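# Unroll a rolled necktie and lay it flat, folded once

## Task

Unroll the rolled-up, folded necktie and leave it lying flat on the table: folded once at its middle, stretched to its whole length and flat everywhere (the fold itself may remain a low loop), roughly aligned and roughly straight, open to its full width, with no extra folds and nothing hanging past the table edge. Dropping it so it settles into place is allowed.

## Robot and tools

Robot: two arms, left_arm and right_arm. left_arm sits on the +y side and carries a left hand; right_arm sits on the -y side with a right hand. Calibrated bases: left_arm at (+0.017, +0.334, +0.007) m, right_arm at (+0.015, -0.273, +0.022) m, both almost unrotated. Each hand has a thumb and four fingers.

Frames: the scene frame has its origin at table-top height, halfway between the nominal bases; +x points out over the table, +z up, +y toward left_arm. Arm names do not match image sides. Reported end_effector_position (m) and end_effector_quat_wxyz are in the scene frame. Motion offsets, however, are expressed along each arm's own Hand target axes. The hand point sits 0.05 m in front of the palm and 0.15 m from the wrist face along the fingers; its +z runs along straight fingers, +y out of the palm, +x across the palm away from the thumb on the right hand (toward the thumb on the left). Straight fingers extend 0.06-0.07 m past the point and sit 0.06 m behind it along -y. A wrist bracket on the little-finger side can strike things.

A row is 28 numbers, each in [-1, 1], always covering both arms: left dx, dy, dz, rx, ry, rz; left thumb_turn, thumb_bend, index, middle, ring, little; left force_limit, speed; then the same 14 for the right arm. Pose numbers are offsets, not poses, measured from the Hand target as it was when the action (or move) began, along that target's axes; 1.0 equals 0.6 m or 180 degrees, and rx, ry, rz form one rotation vector. Every row in an action counts from the same start, so sending the same offset twice keeps moving the arm. Six zeros re-command the current Hand target. Finger numbers are absolute targets: -1 open/straight, +1 closed; thumb_turn +1 puts the thumb opposite the fingers. force_limit maps -1..+1 to about 0..10 N (thumb motors up to 15 N); speed rises linearly to full at +0.48. Close at speed -0.94 or lower for a gentle grip. To leave a hand unchanged, resend its last executed eight numbers (or, if none yet, its hand_measured plus hand_force_limit and hand_speed). A thumb-in-front grip fits objects roughly 0.035-0.065 m thick.

Tools:
- execute_actions(actions, cameras): actions is a list of actions, each a list of up to 15 rows of 28 numbers, one row per 1/30 s step; a short table repeats its last row. Images only if actions is empty or cameras is given (["all"] or names).
- move(target, speed, blend, blocking, cameras): target is one 28-number row or up to 15 rows; each row's offsets count from the same starting Hand targets. Paths are straight, capped at 10 s total; speed in m/s (0.002 to 4.3, default 0.25; rotation up to twice that in rad/s), one value or one per target; blend in m rounds corners, 0 stops at each. blocking=false returns after about 0.5 s while motion continues. Moves do not avoid obstacles or the other arm; avoid paths passing close to an arm's own base.
- wait(seconds 0-10, cameras): lets time pass holding last commands.
- stop(cameras): brakes a running move.
- zoom_image(camera, region [x0,y0,x1,y1] pixels, max 504 each side) on the latest images of cam_high, cam_low, cam_roll_left, cam_roll_right, cam_left_wrist or cam_right_wrist (each 672x504).
- show_instructions(): shows the reference pages.
- finished_scene(scene): ends the scene (1 or 2); irreversible, and the tie must stay correct afterward.

Results: robot state per arm, including end_effector pose, Hand target (the clipped last commanded pose from which next offsets count), joint positions, velocities (may read within noise), joint torques, hand_measured, hand_stopped_by (moving, target, force, stalled, fault), hand_load_n (fingertip force, positive pushing open), hand_force_limit, hand_speed, motor temperatures, and the scene number. A move adds a move: line with its ending (done, off_target, moving, held, fault) and limits such as paced or held. A near-zero hand_load_n after grasping means the grip was lost.

Behaviour: the arm tracks loosely; resting 1-3 cm (sometimes 5 cm) low or off is normal and not proof of contact. Orientation commands are clipped to 40 degrees from the current one per step. If the point stops short, send the remaining distance as another offset. Fast moves overshoot and strike harder.

Avoid: letting the tie fall off the table or leaving it off the table; hard hits on the table or fixed objects; arms touching or a hand closing on the other hand's fingers; excessive finger force or fast swinging loads; releasing things while moving. Long stretched holds heat motors; a MOTOR HOT line warns, and 100 °C drops the arm for 30-60 s. Occasional small pushes may disturb loose objects. Quicker, smoother solutions are better.

Each tool is called after "Call:" as name(argument=value, ...) on one line, values as JSON.

Reference images:

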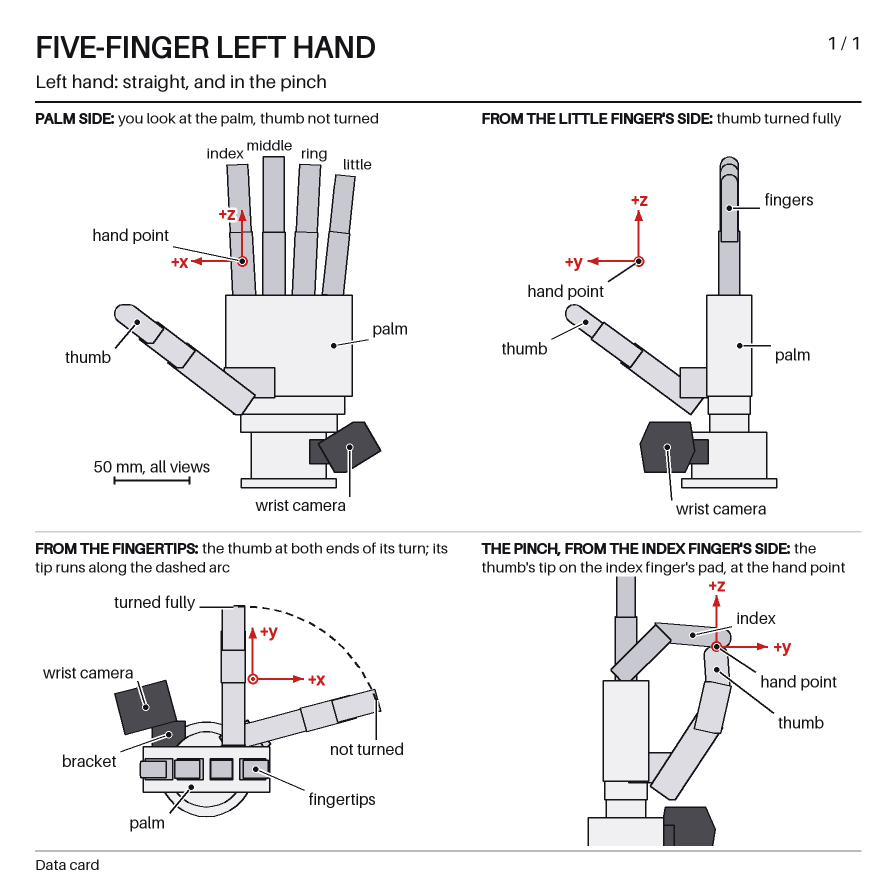

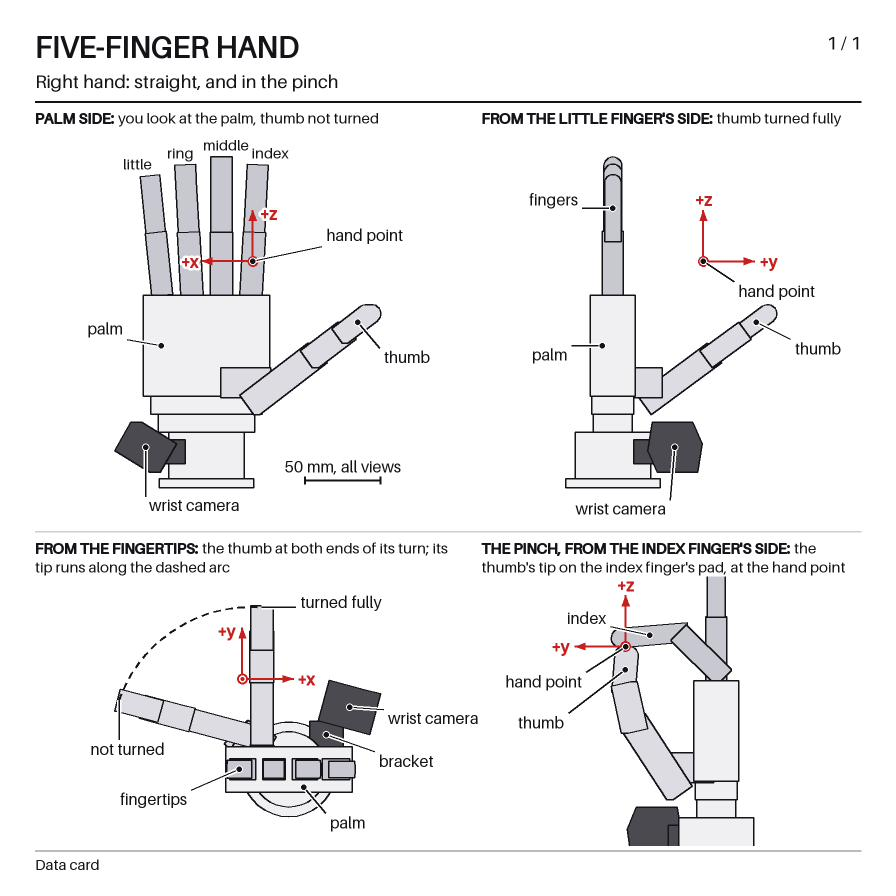

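## Session

Call:
execute_actions(actions=[])

Scene clock: 0.00 s.
left_arm: end_effector_position=(+0.5890, -0.0641, +0.3168) hand_measured=(-1.000, -1.000, -1.000, -1.000, -1.000, -1.000) hand_load_n=(+0.0, +0.0, +0.0, +0.0, +0.0, +0.0) hand_stopped_by=(target, target, target, target, target, target) hand_force_limit=0.00 hand_speed=-0.80 end_effector_quat_wxyz=(-0.086, -0.443, +0.830, -0.327) | right_arm: end_effector_position=(+0.8774, -0.2313, +0.2394) hand_measured=(-1.000, -1.000, -1.000, -1.000, -1.000, -1.000) hand_load_n=(+0.0, +0.0, +0.0, +0.0, +0.0, +0.0) hand_stopped_by=(target, target, target, target, target, target) hand_force_limit=0.00 hand_speed=-0.80 end_effector_quat_wxyz=(+0.277, +0.057, +0.918, +0.279)
Joint positions: left_arm=[-0.435 2.111 2.431 -1.421 0.525 0.031] | right_arm=[-0.108 2.268 2.236 -0.935 -0.576 1.751]
Joint velocities: within noise
Joint torques (N m): no reading
Motor temperatures (°C): left_arm=[28 36 27 24 28 27] | right_arm=[24 33 21 25 25 26]
Heat: left arm: hottest shoulder 36 °C; right arm: hottest shoulder 33 °C.
Hand target: left_arm +0.5928, -0.0658, +0.3207; -0.081, -0.441, +0.830, -0.332 | right_arm +0.8817, -0.2319, +0.2427; +0.283, +0.055, +0.916, +0.278

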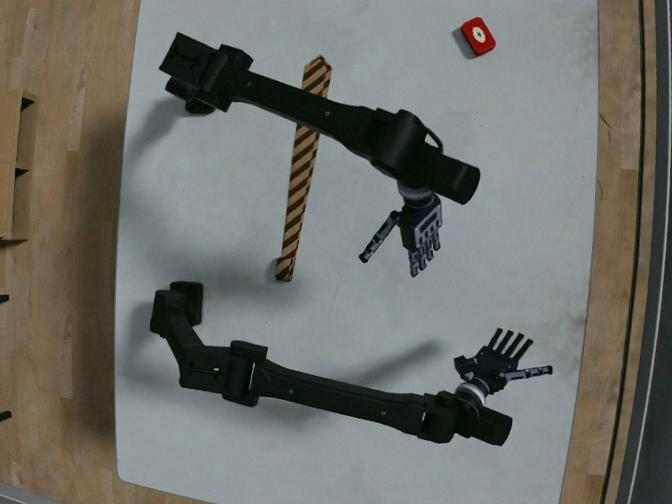

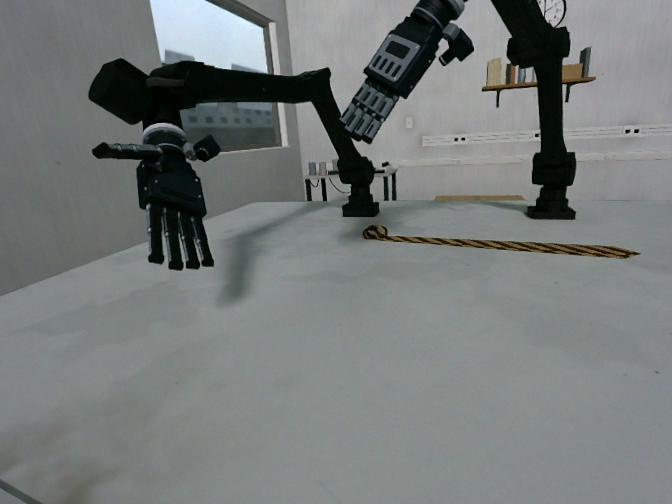

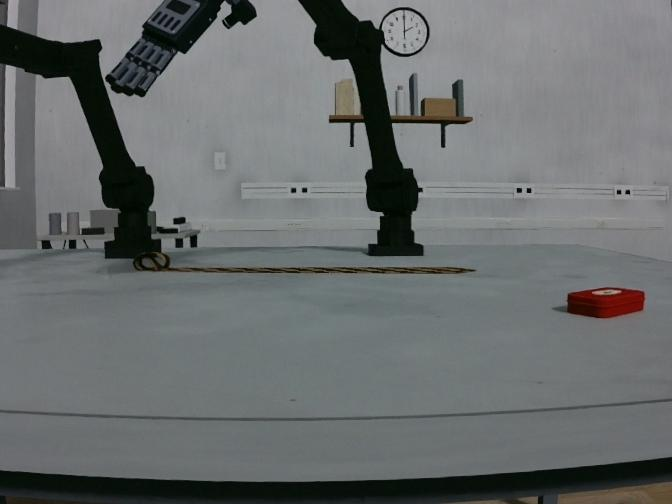

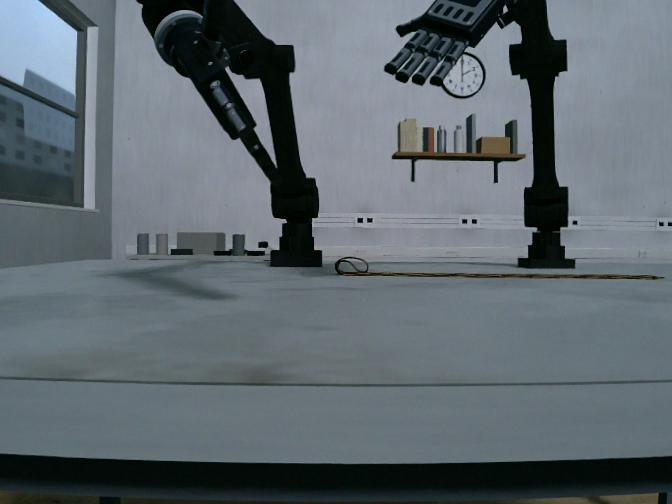

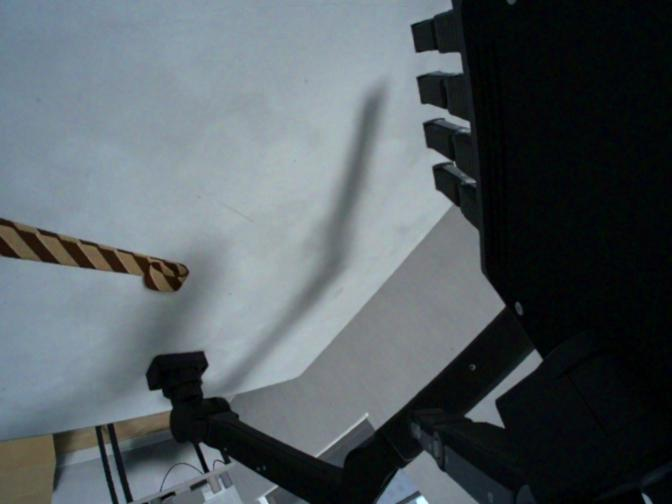

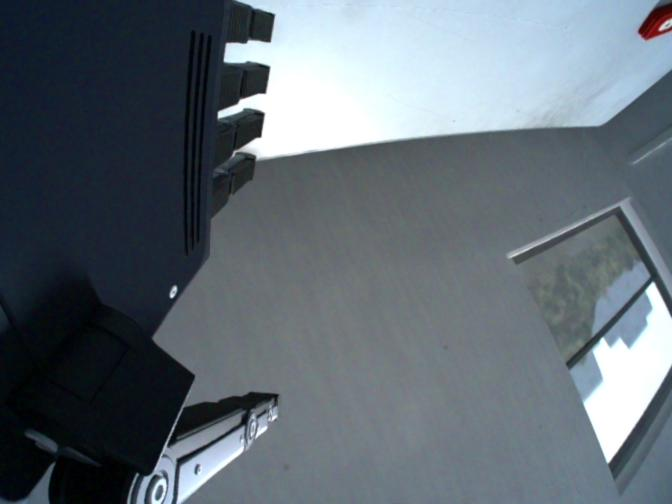

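Call:
zoom_image(camera="cam_high", region=[250, 220, 330, 290])

Call:
zoom_image(camera="cam_roll_right", region=[310, 240, 470, 300])

Call:
zoom_image(camera="cam_left_wrist", region=[90, 210, 230, 320])

Call:
zoom_image(camera="cam_high", region=[270, 40, 370, 130])

Call:
zoom_image(camera="cam_roll_left", region=[110, 230, 310, 300])

Scaled by 6.300 from the camera's 672x504 image, which has a finer 960x720 frame.

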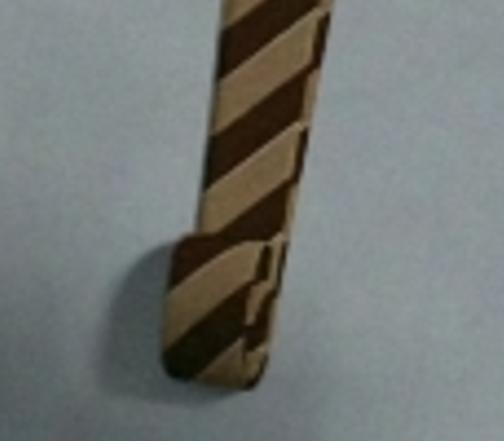

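Scaled by 3.150 from the camera's 672x504 image, which has a finer 960x720 frame.

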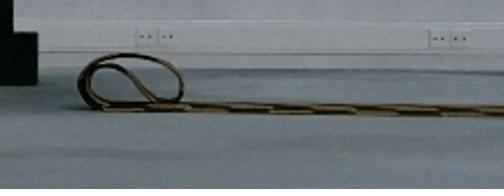

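Scaled by 3.600 from the camera's 672x504 image, which has a finer 960x720 frame.

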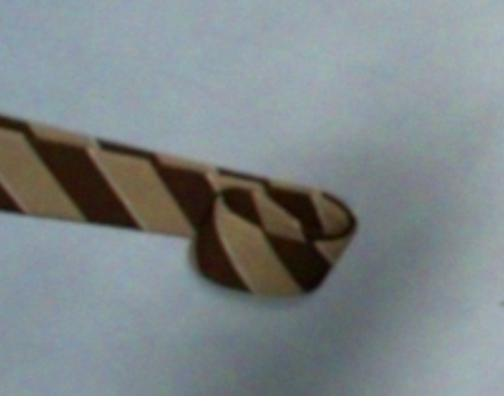

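Scaled by 5.040 from the camera's 672x504 image, which has a finer 960x720 frame.

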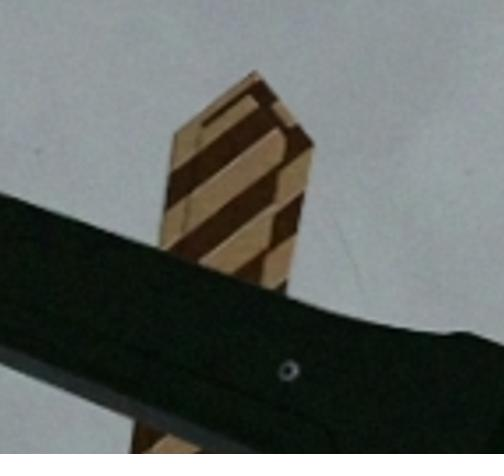

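Scaled by 2.520 from the camera's 672x504 image, which has a finer 960x720 frame.

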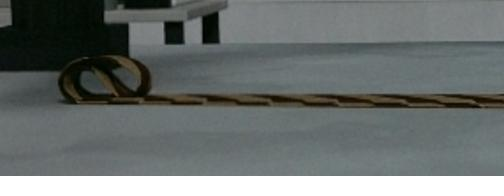

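Call:
move(target=[[-0.247,0.123,-0.323,0,0,0,-1,-1,-1,-1,-1,-1,0,-0.8,0.587,0.022,-0.418,0.1825,0.186,-0.036,-1,-1,-1,-1,-1,-1,0,-0.8],[-0.247,0.123,-0.323,0,0,0,-1,-1,-1,-1,-1,-1,0,-0.8,0.902,0.292,-0.260,0.1825,0.186,-0.036,-1,-1,-1,-1,-1,-1,0,-0.8]], speed=0.35, blend=0.05, cameras=["cam_high","cam_roll_right","cam_low","cam_right_wrist"])

Scene clock: 64.30 s.
left_arm: end_effector_position=(+0.5990, +0.1849, +0.3627) hand_measured=(-1.000, -1.000, -1.000, -1.000, -1.000, -1.000) hand_load_n=(-0.5, +0.0, +0.0, +0.0, +0.0, +0.0) hand_stopped_by=(target, target, target, target, target, target) hand_force_limit=0.00 hand_speed=-0.80 end_effector_quat_wxyz=(-0.073, -0.451, +0.822, -0.341) | right_arm: end_effector_position=(+0.3300, -0.0201, +0.1836) hand_measured=(-1.000, -1.000, -1.000, -1.000, -1.000, -1.000) hand_load_n=(+0.0, +0.0, +0.0, +0.0, +0.0, +0.0) hand_stopped_by=(target, target, target, target, target, target) hand_force_limit=0.00 hand_speed=-0.80 end_effector_quat_wxyz=(-0.006, -0.029, +1.000, +0.008)
Joint positions: left_arm=[-0.049 1.984 2.361 -1.67 0.664 0.425] | right_arm=[0.594 1.266 1.046 -1.352 -0.02 2.089]
Joint torques (N m): left_arm=[-0.03 -20.25 7.41 0.09 0.53 0.19] | right_arm=[0.62 -5.83 6.97 0.92 0.04 0.01]
Motor temperatures (°C): left_arm=[27 41 32 24 27 26] | right_arm=[24 39 27 25 24 24]
Heat: left arm: hottest shoulder 41 °C; right arm: hottest shoulder 39 °C.
Hand target: left_arm +0.5929, +0.1843, +0.3703; -0.081, -0.441, +0.830, -0.332 | right_arm +0.3349, -0.0200, +0.1795; +0.000, +0.000, +1.000, -0.001
Off the commanded pose: left_arm 0.010 m, 2 deg | right_arm 0.006 m, 3 deg.
joint sent to its limit (left arm) — joint 4 (wrist pitch), lower limit. The joint targets still meet the commanded pose.
joint sent to its limit (right arm) — joint 6 (wrist roll), upper limit. The joint targets are off in orientation, not in position.
move: off_target (right_arm)
camera_calibration:
cam_right_wrist: T_world_to_cam=[[-0.322864, 0.946189, -0.0220145, 0.13291], [0.797699, 0.284566, 0.531694, -0.361758], [0.509348, 0.154104, -0.84665, 0.1077], [0, 0, 0, 1]] pos_world=[0.276629, -0.0394111, 0.286455]
Images, in order (width x height): cam_high 672x504, cam_low 672x504, cam_roll_right 672x504, cam_right_wrist 672x504.

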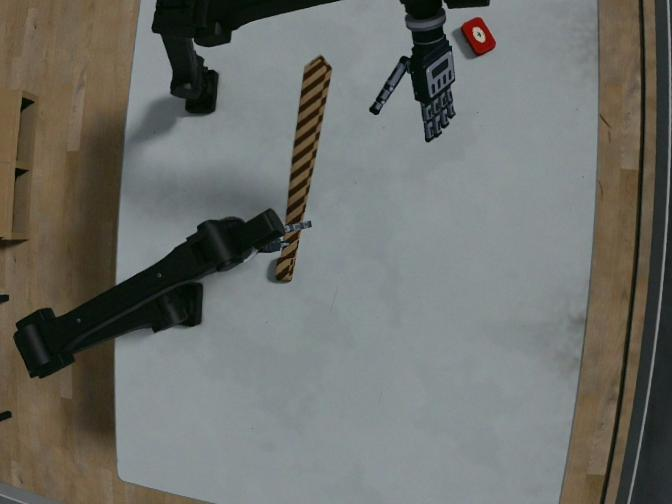

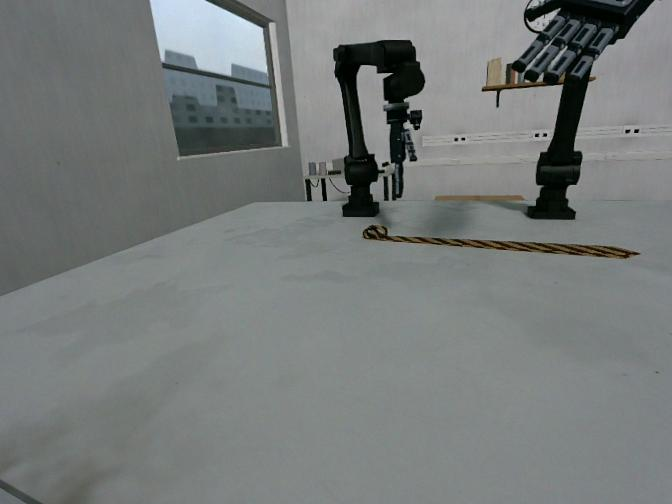

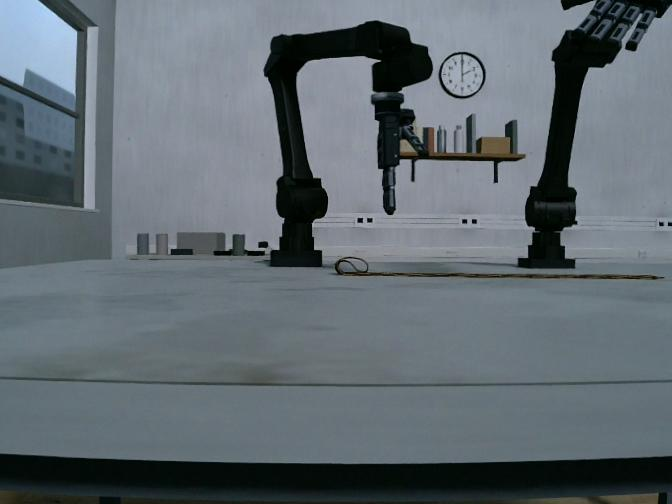

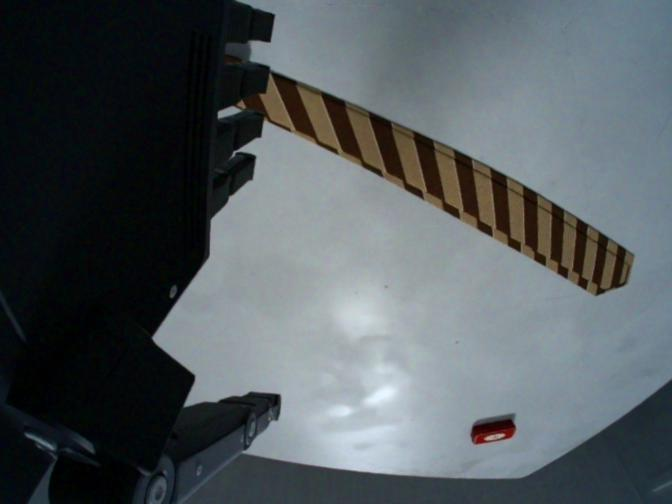

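Call:
move(target=[0,0,0,0,0,0,-1,-1,-1,-1,-1,-1,0,-0.8,0,0,0.155,0,0,0,-1,-1,-1,-1,-1,-1,0,-0.8], speed=0.2, cameras=["cam_roll_right","cam_roll_left","cam_high"])

Call:
zoom_image(camera="cam_roll_right", region=[310, 200, 470, 300])

Call:
zoom_image(camera="cam_high", region=[230, 200, 340, 300])

Scene clock: 71.97 s.
left_arm: end_effector_position=(+0.5990, +0.1849, +0.3627) hand_measured=(-1.000, -1.000, -1.000, -1.000, -1.000, -1.000) hand_load_n=(+0.0, +0.0, +0.0, +0.0, +0.0, +0.0) hand_stopped_by=(target, target, target, target, target, target) hand_force_limit=0.00 hand_speed=-0.80 end_effector_quat_wxyz=(-0.073, -0.451, +0.822, -0.341) | right_arm: end_effector_position=(+0.3292, -0.0206, +0.0849) hand_measured=(-1.000, -1.000, -1.000, -1.000, -1.000, -1.000) hand_load_n=(+0.0, +0.0, +0.0, +0.0, +0.0, +0.0) hand_stopped_by=(target, target, target, target, target, target) hand_force_limit=0.00 hand_speed=-0.80 end_effector_quat_wxyz=(-0.012, -0.029, +1.000, +0.004)
Joint positions: left_arm=[-0.049 1.984 2.361 -1.67 0.664 0.425] | right_arm=[0.594 1.374 0.87 -1.083 -0.02 2.089]
Joint torques (N m): left_arm=[0.03 -20.25 7.39 0.1 0.53 0.19] | right_arm=[0.62 -7.53 6.43 0.87 0.03 0.03]
Heat: left arm: hottest shoulder 41 °C; right arm: hottest shoulder 38 °C.
Hand target: left_arm +0.5929, +0.1843, +0.3703; -0.081, -0.441, +0.830, -0.332 | right_arm +0.3348, -0.0201, +0.0865; +0.000, +0.000, +1.000, -0.001
Off the commanded pose: left_arm 0.010 m, 2 deg | right_arm 0.006 m, 4 deg.
joint sent to its limit (left arm) — joint 4 (wrist pitch), lower limit. The joint targets still meet the commanded pose.
joint sent to its limit (right arm) — joint 6 (wrist roll), upper limit. The joint targets are off in orientation, not in position.
move: off_target (right_arm)
Images, in order (width x height): cam_high 672x504, cam_roll_left 672x504, cam_roll_right 672x504.

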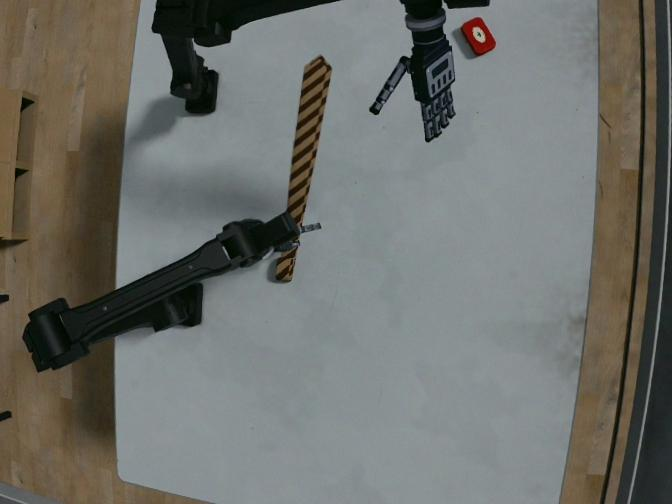

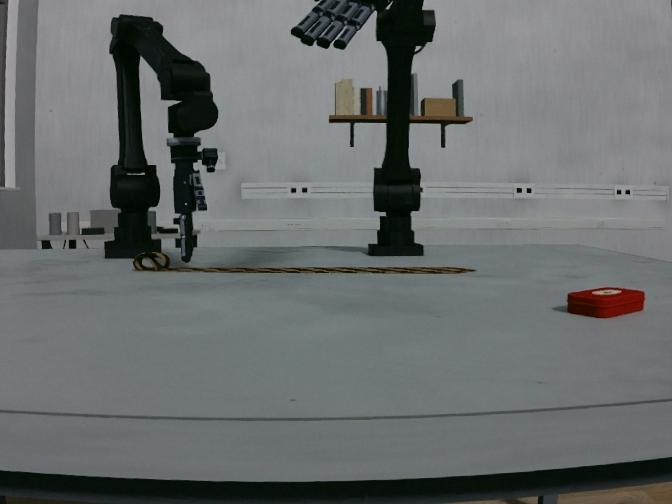

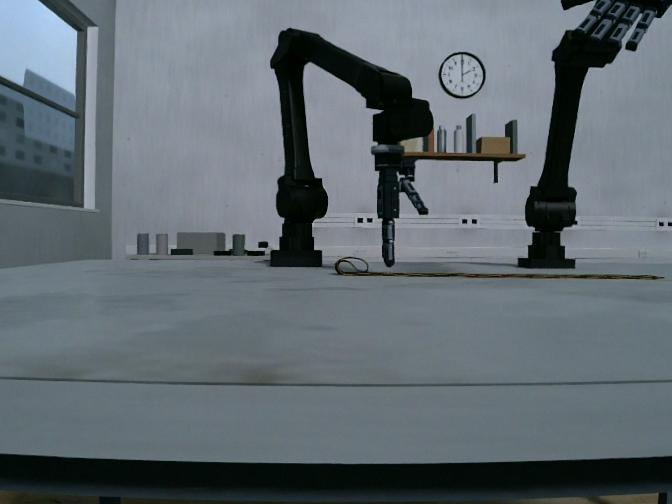

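Scaled by 3.150 from the camera's 672x504 image, which has a finer 960x720 frame.

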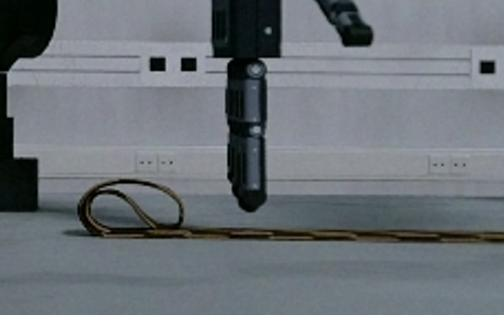

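Scaled by 4.582 from the camera's 672x504 image, which has a finer 960x720 frame.

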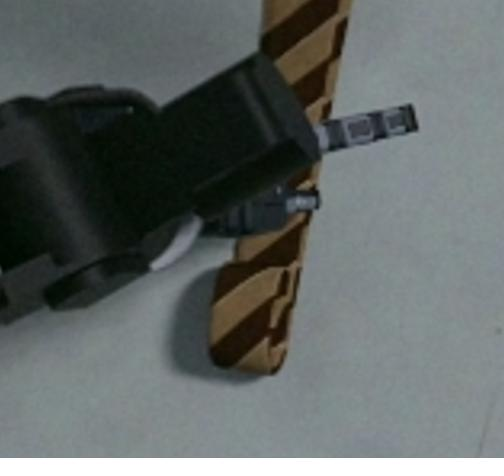

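Call:
move(target=[[0,0,0,0,0,0,-1,-1,-1,-1,-1,-1,0,-0.8,-0.02,-0.04,0.004,0,0,0,-1,-1,-1,-1,-1,-1,0,-0.8],[0,0,0,0,0,0,-1,-1,-1,-1,-1,-1,0,-0.8,-0.01,-0.2,0.004,0,0,0,-1,-1,-1,-1,-1,-1,0,-0.8]], speed=0.08, blend=0.02, cameras=["cam_roll_right","cam_high"])

Call:
zoom_image(camera="cam_roll_right", region=[270, 200, 430, 300])

Call:
zoom_image(camera="cam_high", region=[230, 220, 340, 320])

Scene clock: 80.53 s.
left_arm: end_effector_position=(+0.5990, +0.1849, +0.3627) hand_measured=(-1.000, -1.000, -1.000, -1.000, -1.000, -1.000) hand_load_n=(+0.0, +0.0, +0.0, +0.0, +0.0, +0.0) hand_stopped_by=(target, target, target, target, target, target) hand_force_limit=0.00 hand_speed=-0.80 end_effector_quat_wxyz=(-0.073, -0.451, +0.822, -0.341) | right_arm: end_effector_position=(+0.3417, -0.1390, +0.0836) hand_measured=(-1.000, -1.000, -1.000, -1.000, -1.000, -1.000) hand_load_n=(+0.0, +0.0, +0.0, +0.0, +0.0, +0.0) hand_stopped_by=(target, target, target, target, target, target) hand_force_limit=0.00 hand_speed=-0.80 end_effector_quat_wxyz=(-0.002, +0.003, +1.000, +0.000)
Joint positions: left_arm=[-0.049 1.984 2.361 -1.67 0.664 0.425] | right_arm=[0.264 1.259 0.762 -1.078 -0.001 1.823]
Joint velocities: left_arm=[within noise] | right_arm=[0.005 0.005 -0.007 0.046 0.007 0.037]
Joint torques (N m): left_arm=[-0.03 -20.25 7.42 0.1 0.53 0.19] | right_arm=[0.79 -6.12 5.98 0.43 0.09 -0.16]
Heat: left arm: hottest shoulder 41 °C; right arm: hottest shoulder 37 °C.
Hand target: left_arm +0.5929, +0.1843, +0.3703; -0.081, -0.441, +0.830, -0.332 | right_arm +0.3409, -0.1401, +0.0841; +0.000, +0.000, +1.000, -0.001
Off the commanded pose: left_arm 0.010 m, 2 deg | right_arm 0.001 m, 0 deg.
joint sent to its limit (left arm) — joint 4 (wrist pitch), lower limit. The joint targets still meet the commanded pose.
move: done; blend cut to 0.0132 m at target 1
Images, in order (width x height): cam_high 672x504, cam_roll_right 672x504.

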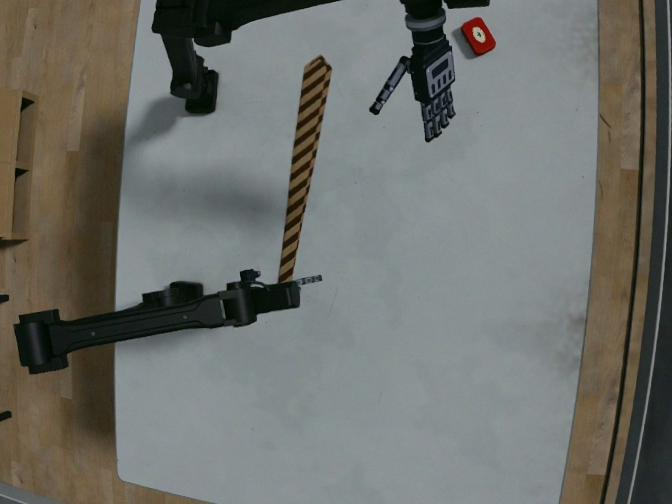

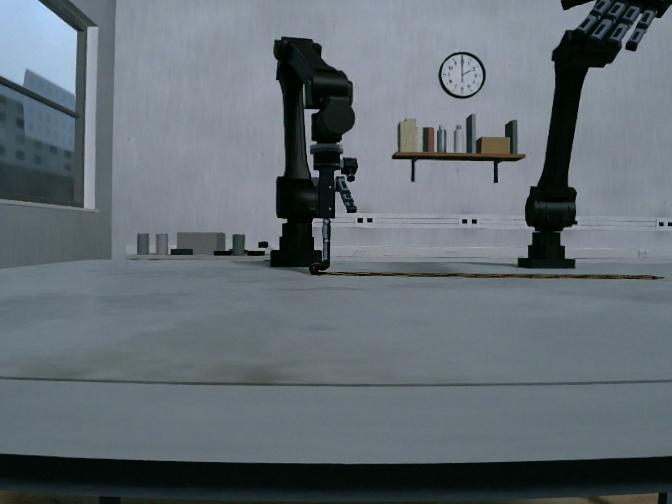

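Scaled by 3.150 from the camera's 672x504 image, which has a finer 960x720 frame.

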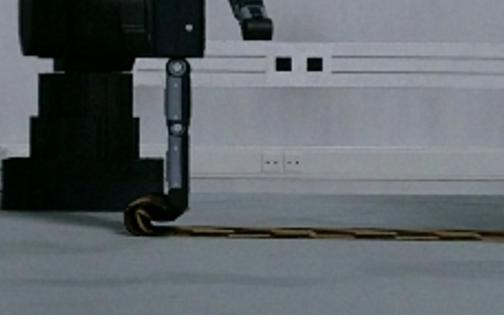

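Scaled by 4.582 from the camera's 672x504 image, which has a finer 960x720 frame.

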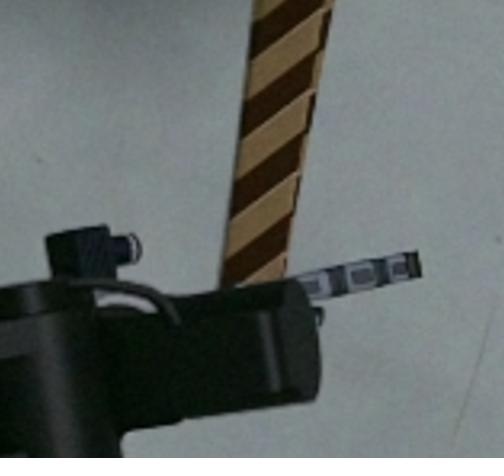

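Call:
move(target=[[0,0,0,0,0,0,-1,-1,-1,-1,-1,-1,0,-0.8,0.01,-0.13,0.0,0,0,0,-1,-1,-1,-1,-1,-1,0,-0.8],[0,0,0,0,0,0,-1,-1,-1,-1,-1,-1,0,-0.8,0.02,-0.26,0.0,0,0,0,-1,-1,-1,-1,-1,-1,0,-0.8]], speed=0.09, blend=0.02, cameras=["cam_roll_right","cam_high"])

Call:
zoom_image(camera="cam_roll_right", region=[210, 200, 370, 300])

Call:
zoom_image(camera="cam_high", region=[220, 260, 340, 370])

Scene clock: 87.40 s.
left_arm: end_effector_position=(+0.5990, +0.1849, +0.3627) hand_measured=(-1.000, -1.000, -1.000, -1.000, -1.000, -1.000) hand_load_n=(+0.0, +0.0, +0.0, +0.0, +0.0, +0.0) hand_stopped_by=(target, target, target, target, target, target) hand_force_limit=0.00 hand_speed=-0.80 end_effector_quat_wxyz=(-0.073, -0.451, +0.822, -0.341) | right_arm: end_effector_position=(+0.3262, -0.2947, +0.0836) hand_measured=(-1.000, -1.000, -1.000, -1.000, -1.000, -1.000) hand_load_n=(+0.0, +0.0, +0.0, +0.0, +0.0, +0.0) hand_stopped_by=(target, target, target, target, target, target) hand_force_limit=0.00 hand_speed=-0.80 end_effector_quat_wxyz=(+0.001, +0.004, +1.000, +0.000)
Joint positions: left_arm=[-0.049 1.984 2.361 -1.67 0.664 0.425] | right_arm=[-0.264 1.217 0.727 -1.078 0 1.297]
Joint torques (N m): left_arm=[0.03 -20.19 7.42 0.1 0.53 0.19] | right_arm=[1.03 -4.31 7.19 0.23 0.06 -0.17]
Heat: left arm: hottest shoulder 41 °C; right arm: hottest shoulder 36 °C.
Hand target: left_arm +0.5929, +0.1843, +0.3703; -0.081, -0.441, +0.830, -0.332 | right_arm +0.3291, -0.2962, +0.0843; +0.000, +0.000, +1.000, -0.001
Off the commanded pose: left_arm 0.010 m, 2 deg | right_arm 0.003 m, 1 deg.
joint sent to its limit (left arm) — joint 4 (wrist pitch), lower limit. The joint targets still meet the commanded pose.
move: done
Images, in order (width x height): cam_high 672x504, cam_roll_right 672x504.

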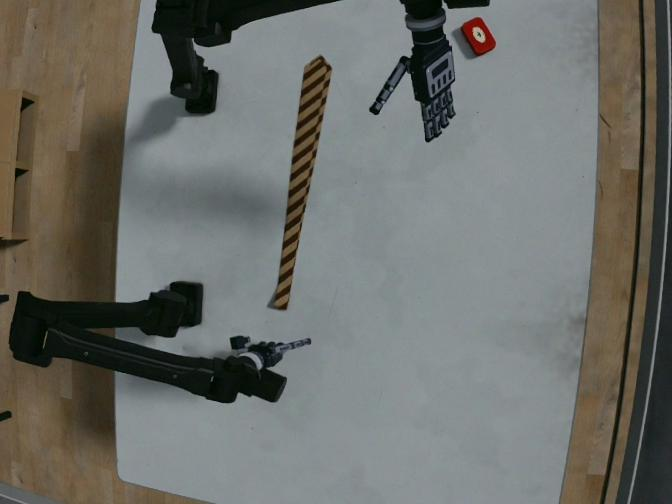

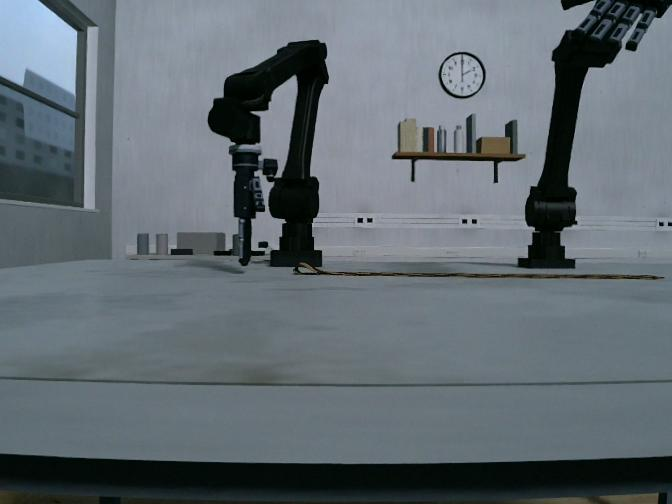

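Scaled by 3.150 from the camera's 672x504 image, which has a finer 960x720 frame.

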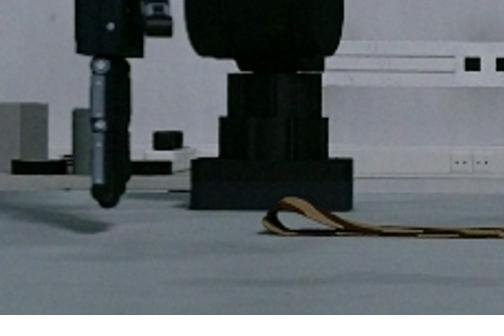

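Scaled by 4.200 from the camera's 672x504 image, which has a finer 960x720 frame.

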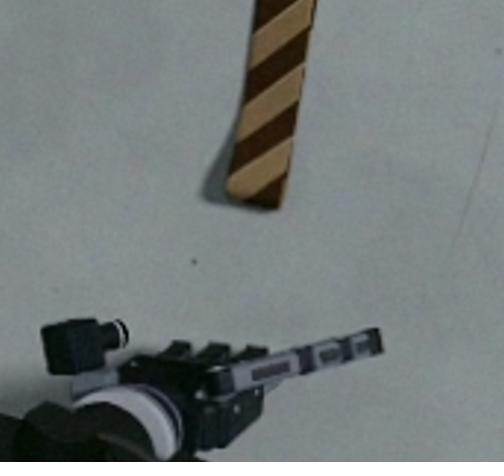

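Call:
zoom_image(camera="cam_roll_right", region=[285, 255, 335, 285])

Call:
execute_actions(actions=[])

Call:
zoom_image(camera="cam_low", region=[310, 210, 430, 260])

Call:
zoom_image(camera="cam_high", region=[260, 270, 310, 320])

Scaled by 10.080 from the camera's 672x504 image, which has a finer 960x720 frame.

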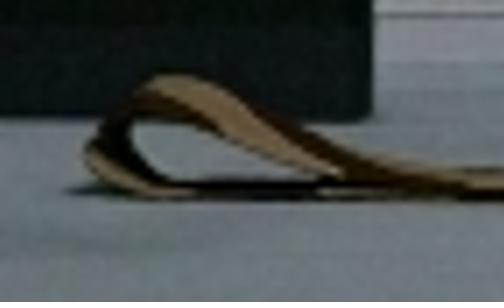

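Scene clock: 91.47 s.
left_arm: end_effector_position=(+0.5990, +0.1849, +0.3627) hand_measured=(-1.000, -1.000, -1.000, -1.000, -1.000, -1.000) hand_load_n=(-0.5, +0.0, +0.0, +0.0, +0.0, +0.0) hand_stopped_by=(target, target, target, target, target, target) hand_force_limit=0.00 hand_speed=-0.80 end_effector_quat_wxyz=(-0.073, -0.451, +0.822, -0.341) | right_arm: end_effector_position=(+0.3262, -0.2947, +0.0836) hand_measured=(-1.000, -1.000, -1.000, -1.000, -1.000, -1.000) hand_load_n=(+0.0, +0.0, +0.0, +0.0, +0.0, +0.0) hand_stopped_by=(target, target, target, target, target, target) hand_force_limit=0.00 hand_speed=-0.80 end_effector_quat_wxyz=(+0.001, +0.004, +1.000, +0.000)
Joint positions: left_arm=[-0.049 1.984 2.361 -1.67 0.664 0.425] | right_arm=[-0.264 1.217 0.727 -1.078 0 1.296]
Joint velocities: within noise
Joint torques (N m): left_arm=[-0.03 -20.19 7.41 0.1 0.53 0.2] | right_arm=[0.91 -4.31 7.2 0.25 0.06 -0.17]
Motor temperatures (°C): left_arm=[27 41 33 23 26 25] | right_arm=[24 36 26 24 24 24]
Heat: left arm: hottest shoulder 41 °C; right arm: hottest shoulder 36 °C.
Hand target: left_arm +0.5929, +0.1843, +0.3703; -0.081, -0.441, +0.830, -0.332 | right_arm +0.3291, -0.2962, +0.0843; +0.000, +0.000, +1.000, -0.001
Off the commanded pose: left_arm 0.010 m, 2 deg | right_arm 0.003 m, 1 deg.
camera_calibration:
cam_left_wrist: T_world_to_cam=[[0.587728, -0.557919, 0.585919, -0.456281], [-0.767569, -0.155575, 0.621799, 0.262103], [-0.255759, -0.815183, -0.519677, 0.606741], [0, 0, 0, 1]] pos_world=[0.624532, 0.280813, 0.419678]
cam_right_wrist: T_world_to_cam=[[-0.260119, 0.964638, -0.0425734, 0.375973], [0.807619, 0.241521, 0.537977, -0.243908], [0.529236, 0.105555, -0.841883, 0.046124], [0, 0, 0, 1]] pos_world=[0.270372, -0.308638, 0.186055]

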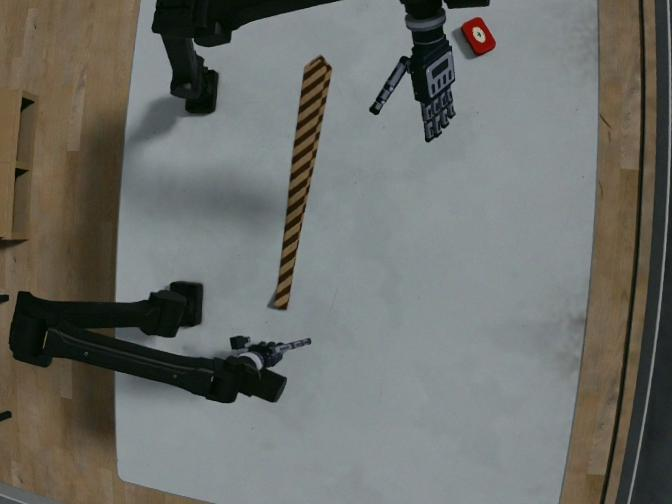

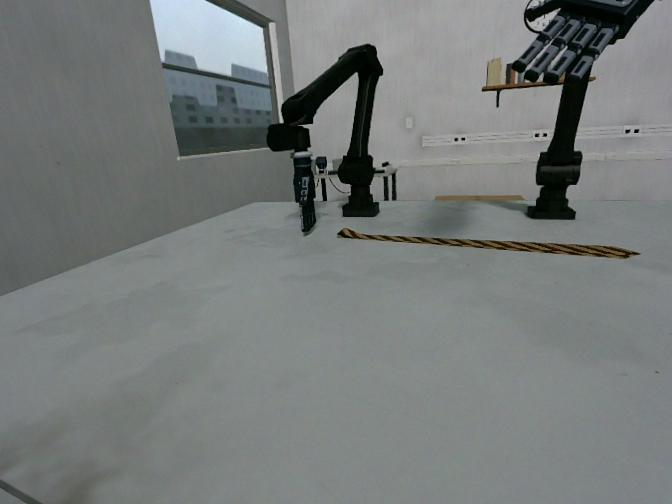

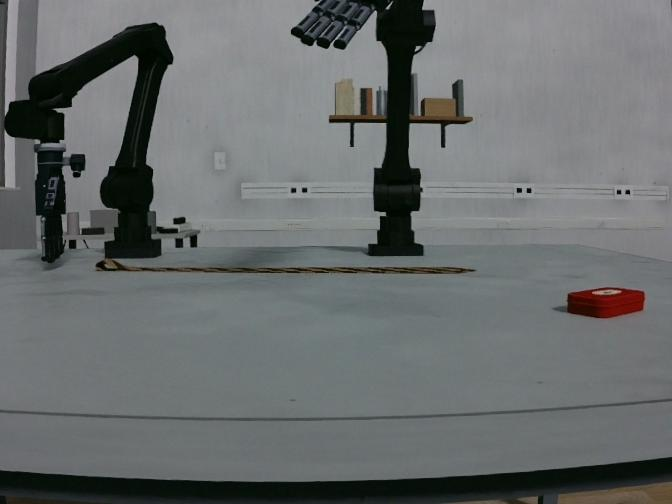

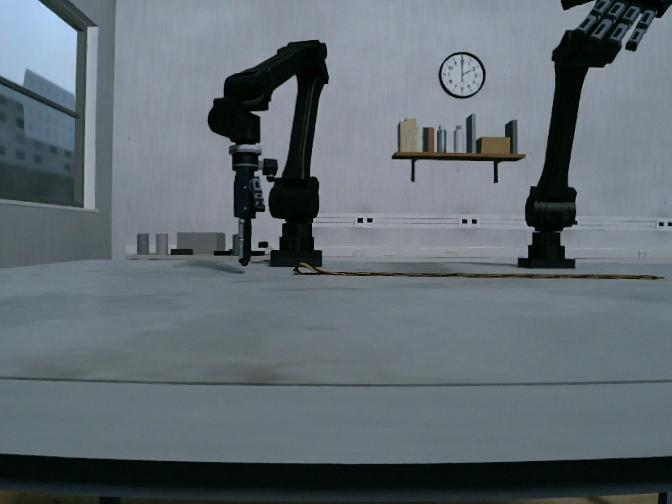

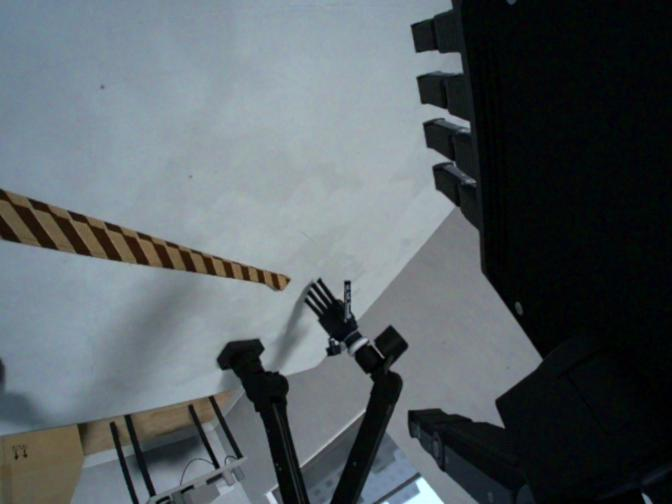

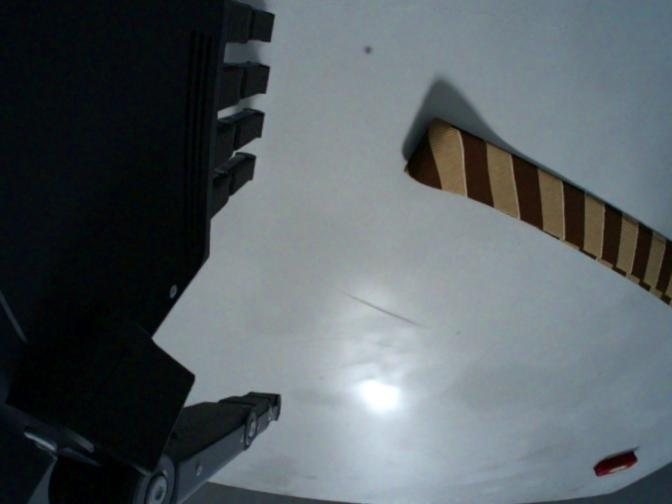

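Scaled by 4.200 from the camera's 672x504 image, which has a finer 960x720 frame.

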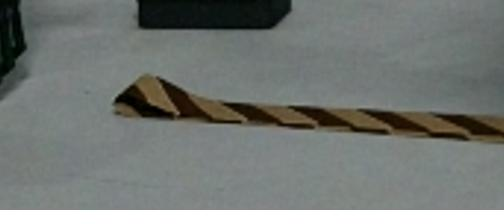

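Scaled by 10.080 from the camera's 672x504 image, which has a finer 960x720 frame.

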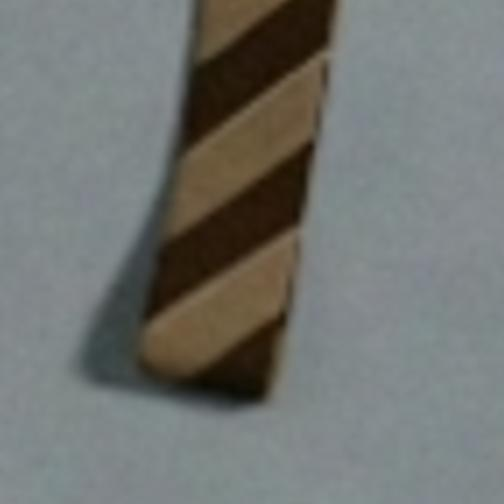

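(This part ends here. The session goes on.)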